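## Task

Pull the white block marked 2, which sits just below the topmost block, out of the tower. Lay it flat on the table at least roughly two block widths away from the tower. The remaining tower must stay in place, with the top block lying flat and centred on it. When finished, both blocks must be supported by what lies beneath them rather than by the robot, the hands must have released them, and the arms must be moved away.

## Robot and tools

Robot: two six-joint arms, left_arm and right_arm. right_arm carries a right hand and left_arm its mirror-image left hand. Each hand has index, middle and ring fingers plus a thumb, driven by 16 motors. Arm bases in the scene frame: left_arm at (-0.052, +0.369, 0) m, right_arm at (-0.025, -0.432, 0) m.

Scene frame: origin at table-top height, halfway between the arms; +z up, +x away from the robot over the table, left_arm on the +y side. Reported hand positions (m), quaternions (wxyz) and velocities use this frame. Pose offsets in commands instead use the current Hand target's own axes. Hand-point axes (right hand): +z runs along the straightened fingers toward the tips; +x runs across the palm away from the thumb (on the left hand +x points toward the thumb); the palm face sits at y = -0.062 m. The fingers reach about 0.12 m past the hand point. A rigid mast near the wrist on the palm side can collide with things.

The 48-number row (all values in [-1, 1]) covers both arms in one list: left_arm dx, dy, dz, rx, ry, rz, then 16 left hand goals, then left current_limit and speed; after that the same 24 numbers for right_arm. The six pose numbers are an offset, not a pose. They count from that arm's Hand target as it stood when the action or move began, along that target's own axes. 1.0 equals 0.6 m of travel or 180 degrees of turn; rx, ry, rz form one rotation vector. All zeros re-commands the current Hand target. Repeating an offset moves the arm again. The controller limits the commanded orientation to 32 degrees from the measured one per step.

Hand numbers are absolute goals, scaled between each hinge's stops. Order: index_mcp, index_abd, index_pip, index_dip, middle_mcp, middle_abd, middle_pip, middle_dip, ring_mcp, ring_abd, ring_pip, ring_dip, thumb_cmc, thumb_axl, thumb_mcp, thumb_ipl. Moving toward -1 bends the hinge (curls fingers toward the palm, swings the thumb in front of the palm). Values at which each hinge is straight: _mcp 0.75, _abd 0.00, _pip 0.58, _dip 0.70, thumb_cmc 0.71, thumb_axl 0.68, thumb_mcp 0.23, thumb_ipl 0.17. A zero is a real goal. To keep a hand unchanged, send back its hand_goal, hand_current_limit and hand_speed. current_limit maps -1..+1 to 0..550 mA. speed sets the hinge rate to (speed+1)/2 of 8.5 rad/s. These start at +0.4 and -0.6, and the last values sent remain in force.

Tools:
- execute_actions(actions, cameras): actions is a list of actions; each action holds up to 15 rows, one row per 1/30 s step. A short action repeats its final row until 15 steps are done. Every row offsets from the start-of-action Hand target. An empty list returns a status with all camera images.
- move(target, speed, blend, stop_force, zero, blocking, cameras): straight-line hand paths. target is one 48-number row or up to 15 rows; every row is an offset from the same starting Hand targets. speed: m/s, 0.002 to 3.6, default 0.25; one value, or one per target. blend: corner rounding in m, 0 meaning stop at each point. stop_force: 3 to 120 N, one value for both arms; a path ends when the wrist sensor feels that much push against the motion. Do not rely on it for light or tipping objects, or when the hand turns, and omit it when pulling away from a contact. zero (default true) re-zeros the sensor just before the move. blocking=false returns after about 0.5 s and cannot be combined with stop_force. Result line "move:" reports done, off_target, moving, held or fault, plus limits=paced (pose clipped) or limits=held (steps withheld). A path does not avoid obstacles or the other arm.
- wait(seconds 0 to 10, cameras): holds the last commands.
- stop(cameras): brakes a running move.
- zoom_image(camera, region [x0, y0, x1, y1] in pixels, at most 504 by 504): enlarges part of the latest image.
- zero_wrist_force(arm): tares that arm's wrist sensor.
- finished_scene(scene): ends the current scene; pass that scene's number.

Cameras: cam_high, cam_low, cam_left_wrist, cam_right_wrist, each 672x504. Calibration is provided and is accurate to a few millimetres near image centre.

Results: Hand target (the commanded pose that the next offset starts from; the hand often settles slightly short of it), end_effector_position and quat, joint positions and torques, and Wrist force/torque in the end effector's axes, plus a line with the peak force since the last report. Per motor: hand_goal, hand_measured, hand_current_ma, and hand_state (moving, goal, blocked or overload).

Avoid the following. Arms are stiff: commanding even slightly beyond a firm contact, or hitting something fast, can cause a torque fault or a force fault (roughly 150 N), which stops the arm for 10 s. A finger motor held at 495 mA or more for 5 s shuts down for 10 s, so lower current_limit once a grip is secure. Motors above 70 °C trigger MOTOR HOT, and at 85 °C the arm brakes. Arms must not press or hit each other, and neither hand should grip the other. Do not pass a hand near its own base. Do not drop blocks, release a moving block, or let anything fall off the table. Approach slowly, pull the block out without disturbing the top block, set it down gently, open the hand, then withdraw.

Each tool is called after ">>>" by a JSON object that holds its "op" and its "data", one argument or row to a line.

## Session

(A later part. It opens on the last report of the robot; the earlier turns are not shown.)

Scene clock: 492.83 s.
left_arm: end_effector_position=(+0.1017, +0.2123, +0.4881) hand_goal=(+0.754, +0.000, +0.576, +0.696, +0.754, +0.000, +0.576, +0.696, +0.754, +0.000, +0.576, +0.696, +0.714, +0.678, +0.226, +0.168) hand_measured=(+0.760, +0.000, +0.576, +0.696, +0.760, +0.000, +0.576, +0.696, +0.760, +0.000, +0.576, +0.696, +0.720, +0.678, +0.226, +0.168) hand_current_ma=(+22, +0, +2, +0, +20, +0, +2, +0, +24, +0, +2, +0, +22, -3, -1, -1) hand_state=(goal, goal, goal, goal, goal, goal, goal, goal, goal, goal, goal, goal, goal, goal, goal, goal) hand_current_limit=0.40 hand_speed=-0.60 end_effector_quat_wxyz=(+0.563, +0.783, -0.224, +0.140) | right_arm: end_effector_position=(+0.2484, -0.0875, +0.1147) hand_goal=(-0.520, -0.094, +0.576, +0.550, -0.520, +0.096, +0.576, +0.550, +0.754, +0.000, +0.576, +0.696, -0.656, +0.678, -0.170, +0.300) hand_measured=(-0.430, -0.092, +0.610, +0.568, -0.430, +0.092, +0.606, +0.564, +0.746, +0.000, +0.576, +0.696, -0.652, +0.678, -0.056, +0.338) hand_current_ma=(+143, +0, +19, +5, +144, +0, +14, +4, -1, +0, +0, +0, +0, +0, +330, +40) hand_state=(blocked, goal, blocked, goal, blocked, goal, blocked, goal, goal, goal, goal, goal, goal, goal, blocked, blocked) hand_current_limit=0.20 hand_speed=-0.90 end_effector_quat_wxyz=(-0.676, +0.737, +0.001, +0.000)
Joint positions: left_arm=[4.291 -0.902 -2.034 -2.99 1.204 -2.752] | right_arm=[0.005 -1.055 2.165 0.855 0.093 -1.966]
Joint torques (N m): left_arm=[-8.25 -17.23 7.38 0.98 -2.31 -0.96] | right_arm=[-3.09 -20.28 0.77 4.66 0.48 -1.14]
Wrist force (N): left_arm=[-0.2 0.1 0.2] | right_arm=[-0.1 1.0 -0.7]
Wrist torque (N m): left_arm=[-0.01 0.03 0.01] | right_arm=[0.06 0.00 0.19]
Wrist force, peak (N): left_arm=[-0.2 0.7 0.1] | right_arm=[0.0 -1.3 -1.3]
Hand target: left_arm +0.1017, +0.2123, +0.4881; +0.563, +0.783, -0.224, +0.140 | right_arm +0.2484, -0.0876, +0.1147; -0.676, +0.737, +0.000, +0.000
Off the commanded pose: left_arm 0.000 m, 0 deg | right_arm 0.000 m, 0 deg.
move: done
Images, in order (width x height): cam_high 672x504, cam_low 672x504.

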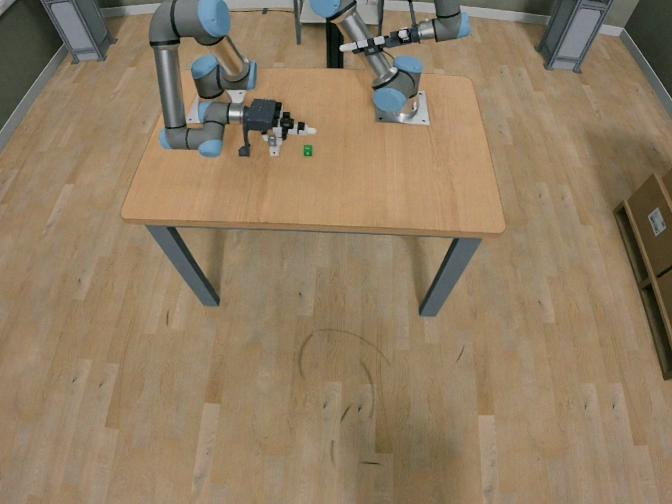

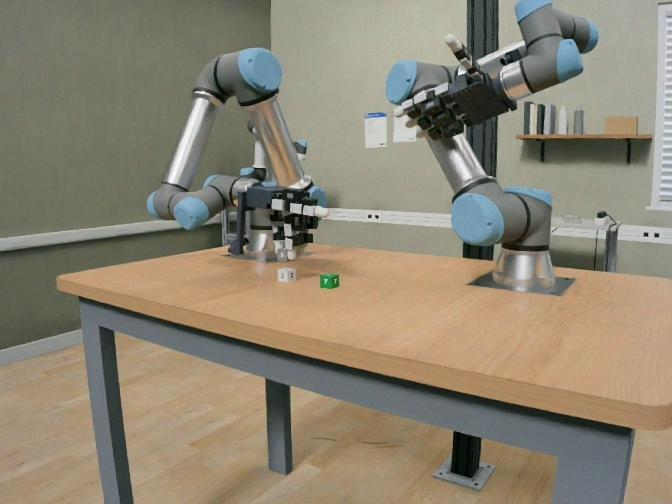

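>>> {"op": "move", "data": {
  "target": [
    [0,0,0,0,0,0,0.754,0,0.576,0.696,0.754,0,0.576,0.696,0.754,0,0.576,0.696,0.714,0.678,0.226,0.168,0.4,-0.6,0,-0.0187,0.2134,0,0,0,-0.52,-0.095,0.576,0.550,-0.52,0.095,0.576,0.550,0.754,0,0.576,0.696,-0.657,0.678,-0.17,0.30,0.2,-0.9],
    [0,0,0,0,0,0,0.754,0,0.576,0.696,0.754,0,0.576,0.696,0.754,0,0.576,0.696,0.714,0.678,0.226,0.168,0.4,-0.6,0,0.0090,0.2158,0,0,0,-0.52,-0.095,0.576,0.550,-0.52,0.095,0.576,0.550,0.754,0,0.576,0.696,-0.657,0.678,-0.17,0.30,0.2,-0.9]
  ],
  "speed": [0.12,0.06],
  "blend": 0.005,
  "cameras": ["cam_high","cam_low"]
}}

>>> {"op": "zoom_image", "data": {
  "camera": "cam_low",
  "region": [305, 235, 355, 290]
}}

>>> {"op": "zoom_image", "data": {
  "camera": "cam_high",
  "region": [290, 125, 325, 160]
}}

Scene clock: 502.20 s.
left_arm: end_effector_position=(+0.1017, +0.2123, +0.4881) hand_goal=(+0.754, +0.000, +0.576, +0.696, +0.754, +0.000, +0.576, +0.696, +0.754, +0.000, +0.576, +0.696, +0.714, +0.678, +0.226, +0.168) hand_measured=(+0.760, +0.000, +0.576, +0.696, +0.760, +0.000, +0.576, +0.696, +0.760, +0.000, +0.576, +0.696, +0.720, +0.678, +0.226, +0.168) hand_current_ma=(+22, +0, +2, +0, +20, +0, +2, +0, +24, +0, +2, +0, +22, -3, -1, -1) hand_state=(goal, goal, goal, goal, goal, goal, goal, goal, goal, goal, goal, goal, goal, goal, goal, goal) hand_current_limit=0.40 hand_speed=-0.60 end_effector_quat_wxyz=(+0.563, +0.783, -0.224, +0.140) | right_arm: end_effector_position=(+0.2483, +0.0409, +0.0982) hand_goal=(-0.520, -0.094, +0.576, +0.550, -0.520, +0.096, +0.576, +0.550, +0.754, +0.000, +0.576, +0.696, -0.656, +0.678, -0.170, +0.300) hand_measured=(-0.430, -0.092, +0.612, +0.568, -0.430, +0.092, +0.606, +0.564, +0.746, +0.000, +0.576, +0.696, -0.650, +0.678, -0.056, +0.338) hand_current_ma=(+143, +0, +20, +6, +144, +0, +15, +4, -1, +0, +0, +0, +1, +0, +325, +40) hand_state=(blocked, goal, blocked, goal, blocked, goal, blocked, goal, goal, goal, goal, goal, goal, goal, blocked, blocked) hand_current_limit=0.20 hand_speed=-0.90 end_effector_quat_wxyz=(-0.676, +0.737, +0.000, +0.000)
Joint positions: left_arm=[4.291 -0.902 -2.034 -2.99 1.204 -2.752] | right_arm=[0.394 -1.312 2.085 -0.528 0.363 -0.23]
Joint torques (N m): left_arm=[-8.46 -17.52 7.5 0.89 -2.21 -0.87] | right_arm=[12 -41.37 -8.88 -1.98 -2.06 1.3]
Wrist force (N): left_arm=[-0.1 0.4 0.0] | right_arm=[0.0 0.7 -0.9]
Wrist torque (N m): left_arm=[0.04 0.01 0.02] | right_arm=[0.05 -0.01 0.20]
Wrist force, peak (N): left_arm=[-0.3 0.6 0.3] | right_arm=[-0.9 1.8 -0.9]
Hand target: left_arm +0.1017, +0.2123, +0.4881; +0.563, +0.783, -0.224, +0.140 | right_arm +0.2482, +0.0410, +0.0982; -0.676, +0.737, +0.000, +0.000
Off the commanded pose: left_arm 0.000 m, 0 deg | right_arm 0.000 m, 0 deg.
move: done
Images, in order (width x height): cam_high 672x504, cam_low 672x504.

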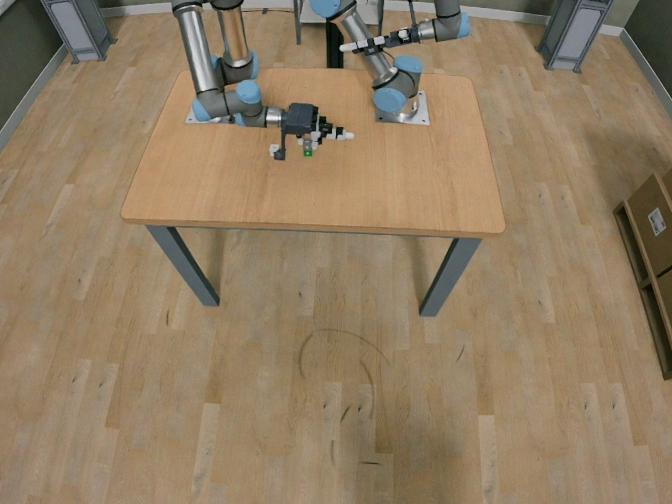

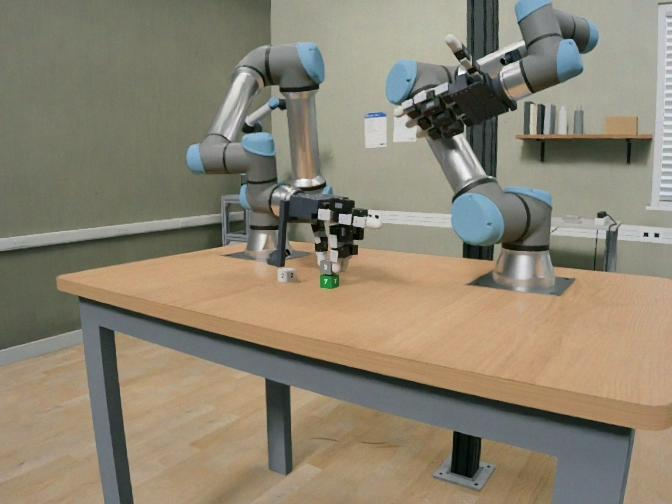

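Scaled by 9.164 from the camera's 672x504 image, which has a finer 960x720 frame.

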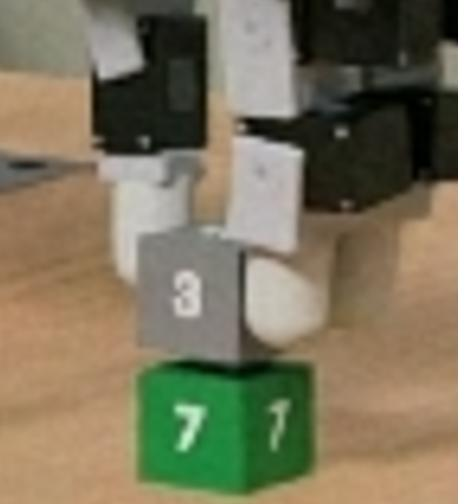

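Scaled by 14.400 from the camera's 672x504 image, which has a finer 960x720 frame.

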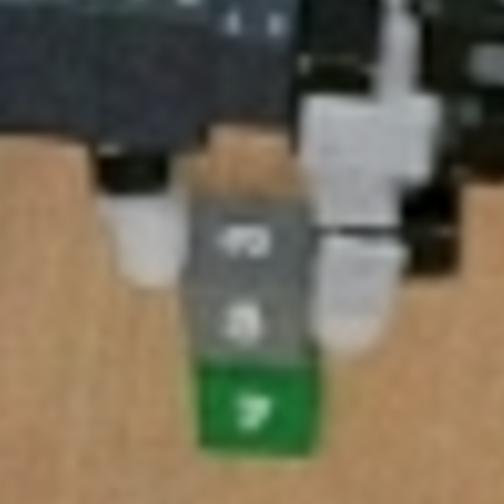

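>>> {"op": "move", "data": {
  "target": [0,0,0,0,0,0,0.754,0,0.576,0.696,0.754,0,0.576,0.696,0.754,0,0.576,0.696,0.714,0.678,0.226,0.168,0.4,-0.6,0,0.0127,0.002,0,0,0,-0.52,-0.095,0.576,0.550,-0.52,0.095,0.576,0.550,0.754,0,0.576,0.696,-0.657,0.678,-0.17,0.30,0.2,-0.9],
  "speed": 0.01,
  "stop_force": 3,
  "cameras": ["cam_high","cam_low"]
}}

>>> {"op": "zoom_image", "data": {
  "camera": "cam_low",
  "region": [305, 235, 355, 290]
}}

>>> {"op": "zoom_image", "data": {
  "camera": "cam_high",
  "region": [290, 125, 325, 160]
}}

Scene clock: 518.10 s.
left_arm: end_effector_position=(+0.1017, +0.2123, +0.4881) hand_goal=(+0.754, +0.000, +0.576, +0.696, +0.754, +0.000, +0.576, +0.696, +0.754, +0.000, +0.576, +0.696, +0.714, +0.678, +0.226, +0.168) hand_measured=(+0.760, +0.000, +0.576, +0.696, +0.760, +0.000, +0.576, +0.696, +0.760, +0.000, +0.576, +0.696, +0.720, +0.678, +0.226, +0.168) hand_current_ma=(+22, +0, +2, +0, +20, +0, +2, +0, +24, +0, +2, +0, +22, -3, -1, -1) hand_state=(goal, goal, goal, goal, goal, goal, goal, goal, goal, goal, goal, goal, goal, goal, goal, goal) hand_current_limit=0.40 hand_speed=-0.60 end_effector_quat_wxyz=(+0.563, +0.783, -0.224, +0.140) | right_arm: end_effector_position=(+0.2482, +0.0413, +0.0929) hand_goal=(-0.520, -0.094, +0.576, +0.550, -0.520, +0.096, +0.576, +0.550, +0.754, +0.000, +0.576, +0.696, -0.656, +0.678, -0.170, +0.300) hand_measured=(-0.430, -0.092, +0.612, +0.568, -0.430, +0.090, +0.606, +0.564, +0.746, +0.000, +0.576, +0.696, -0.650, +0.678, -0.056, +0.338) hand_current_ma=(+143, +0, +20, +6, +144, +0, +15, +4, -1, +0, +0, +0, +1, +0, +325, +40) hand_state=(blocked, goal, blocked, goal, blocked, goal, blocked, goal, goal, goal, goal, goal, goal, goal, blocked, blocked) hand_current_limit=0.20 hand_speed=-0.90 end_effector_quat_wxyz=(-0.676, +0.737, +0.000, +0.000)
Joint positions: left_arm=[4.291 -0.902 -2.034 -2.99 1.204 -2.752] | right_arm=[0.395 -1.302 2.09 -0.543 0.364 -0.229]
Joint torques (N m): left_arm=[-8.06 -17.22 7.74 0.89 -2.33 -0.73] | right_arm=[-8.44 -40.02 -21.38 1.9 -0.71 -1.67]
Wrist force (N): left_arm=[0.1 0.5 0.1] | right_arm=[-0.1 0.7 -1.0]
Wrist torque (N m): left_arm=[0.06 -0.01 0.03] | right_arm=[0.07 0.02 0.05]
Wrist force, peak (N): left_arm=[0.3 0.6 0.3] | right_arm=[-0.8 -5.8 -2.4]
Hand target: left_arm +0.1017, +0.2123, +0.4881; +0.563, +0.783, -0.224, +0.140 | right_arm +0.2482, +0.0413, +0.0929; -0.676, +0.737, +0.000, +0.000 (not the last commanded pose)
Off the commanded pose: left_arm 0.000 m, 0 deg | right_arm 0.002 m, 0 deg.
move: contact (right_arm)
Images, in order (width x height): cam_high 672x504, cam_low 672x504.

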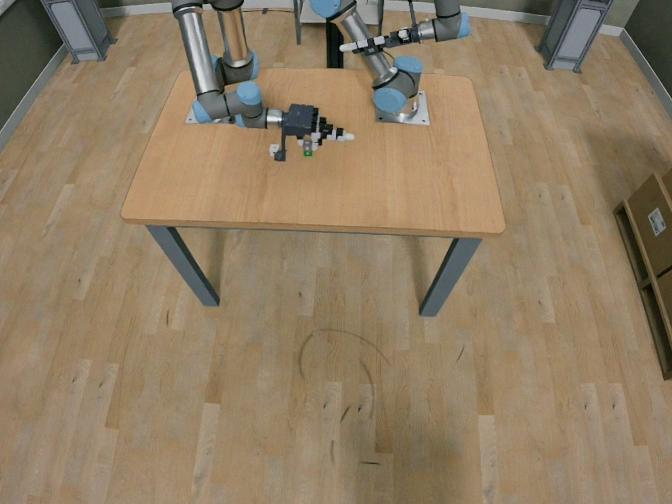

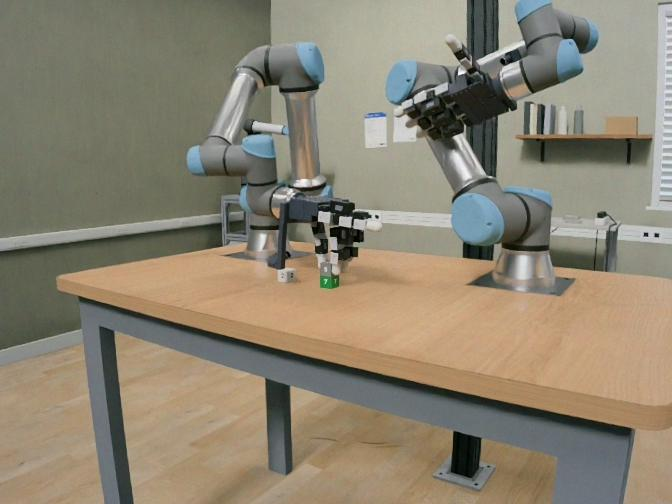

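Scaled by 9.164 from the camera's 672x504 image, which has a finer 960x720 frame.

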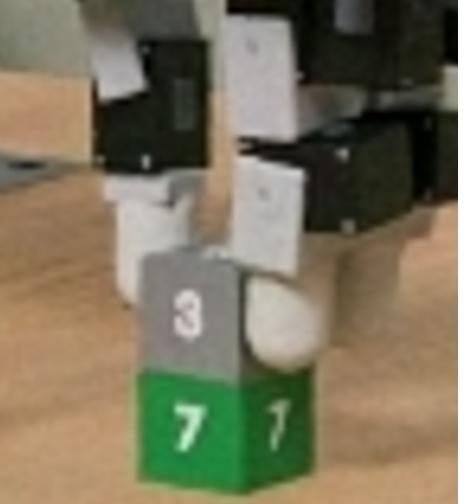

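Scaled by 14.400 from the camera's 672x504 image, which has a finer 960x720 frame.

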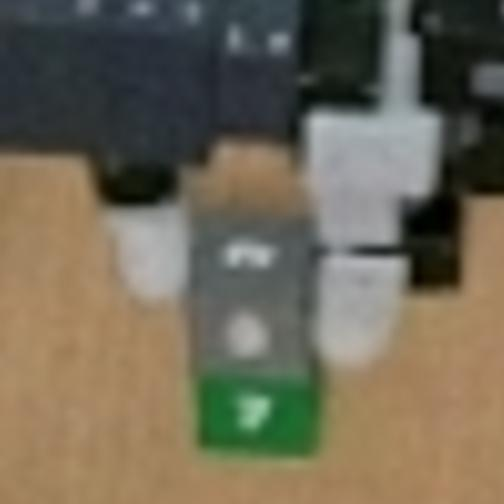

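>>> {"op": "move", "data": {
  "target": [
    [0,0,0,0,0,0,0.754,0,0.576,0.696,0.754,0,0.576,0.696,0.754,0,0.576,0.696,0.714,0.678,0.226,0.168,0.4,-0.6,0,0,0,0,0,0,-0.33,-0.095,0.576,0.580,-0.33,0.095,0.576,0.580,0.754,0,0.576,0.696,-0.657,0.678,0.06,0.35,0.2,-0.9],
    [0,0,0,0,0,0,0.754,0,0.576,0.696,0.754,0,0.576,0.696,0.754,0,0.576,0.696,0.714,0.678,0.226,0.168,0.4,-0.6,0,-0.15,-0.013,0,0,0,-0.33,-0.095,0.576,0.580,-0.33,0.095,0.576,0.580,0.754,0,0.576,0.696,-0.657,0.678,0.06,0.35,0.2,-0.9]
  ],
  "speed": 0.1,
  "cameras": ["cam_high","cam_low"]
}}

>>> {"op": "zoom_image", "data": {
  "camera": "cam_low",
  "region": [265, 235, 355, 300]
}}

>>> {"op": "zoom_image", "data": {
  "camera": "cam_high",
  "region": [260, 120, 325, 165]
}}

Scene clock: 529.20 s.
left_arm: end_effector_position=(+0.1017, +0.2123, +0.4881) hand_goal=(+0.754, +0.000, +0.576, +0.696, +0.754, +0.000, +0.576, +0.696, +0.754, +0.000, +0.576, +0.696, +0.714, +0.678, +0.226, +0.168) hand_measured=(+0.760, +0.000, +0.576, +0.696, +0.760, +0.000, +0.576, +0.696, +0.760, +0.000, +0.576, +0.696, +0.720, +0.678, +0.226, +0.168) hand_current_ma=(+22, +0, +2, +0, +20, +0, +2, +0, +24, +0, +2, +0, +22, -3, -1, -1) hand_state=(goal, goal, goal, goal, goal, goal, goal, goal, goal, goal, goal, goal, goal, goal, goal, goal) hand_current_limit=0.40 hand_speed=-0.60 end_effector_quat_wxyz=(+0.563, +0.783, -0.224, +0.140) | right_arm: end_effector_position=(+0.2482, +0.0413, +0.1833) hand_goal=(-0.330, -0.094, +0.576, +0.580, -0.330, +0.096, +0.576, +0.580, +0.754, +0.000, +0.576, +0.696, -0.656, +0.678, +0.060, +0.350) hand_measured=(-0.336, -0.092, +0.578, +0.584, -0.338, +0.090, +0.578, +0.582, +0.746, +0.000, +0.576, +0.696, -0.652, +0.678, +0.058, +0.352) hand_current_ma=(-1, +0, +0, +0, -1, +0, +0, +0, -1, +0, +0, +0, +0, +0, +0, +0) hand_state=(goal, goal, goal, goal, goal, goal, goal, goal, goal, goal, goal, goal, goal, goal, goal, goal) hand_current_limit=0.20 hand_speed=-0.90 end_effector_quat_wxyz=(-0.676, +0.737, +0.001, +0.000)
Joint positions: left_arm=[4.291 -0.902 -2.034 -2.99 1.204 -2.752] | right_arm=[0.395 -1.448 1.982 -0.29 0.364 -0.229]
Joint torques (N m): left_arm=[-8.54 -16.87 7.84 0.9 -2.24 -0.73] | right_arm=[-10.44 -16.6 -11.99 -0.66 -2.34 0.92]
Wrist force (N): left_arm=[-0.1 0.1 0.1] | right_arm=[-0.2 0.5 -0.6]
Wrist torque (N m): left_arm=[0.01 0.03 0.02] | right_arm=[0.01 0.03 0.19]
Wrist force, peak (N): left_arm=[-0.2 0.7 0.0] | right_arm=[-0.1 -2.1 -0.8]
Hand target: left_arm +0.1017, +0.2123, +0.4881; +0.563, +0.783, -0.224, +0.140 | right_arm +0.2482, +0.0413, +0.1833; -0.676, +0.737, +0.000, +0.000
Off the commanded pose: left_arm 0.000 m, 0 deg | right_arm 0.000 m, 0 deg.
move: done
Images, in order (width x height): cam_high 672x504, cam_low 672x504.

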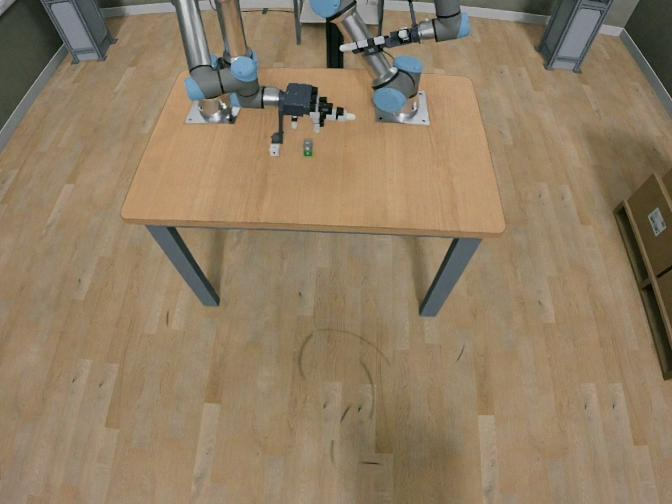

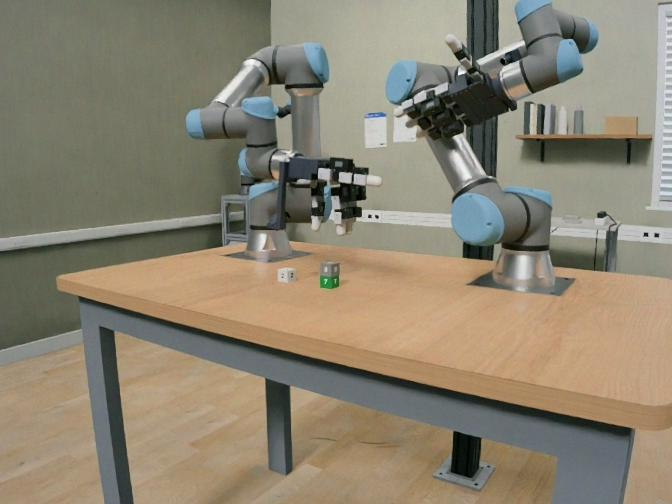

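Scaled by 5.600 from the camera's 672x504 image, which has a finer 960x720 frame.

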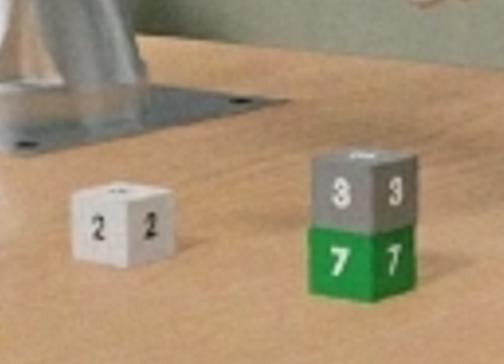

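Scaled by 7.754 from the camera's 672x504 image, which has a finer 960x720 frame.

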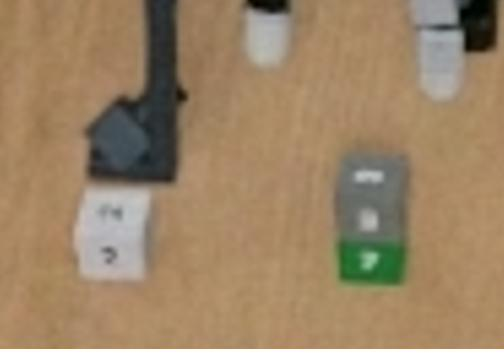

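>>> {"op": "finished_scene", "data": {
  "scene": 1
}}

The scene is finished: the task was done.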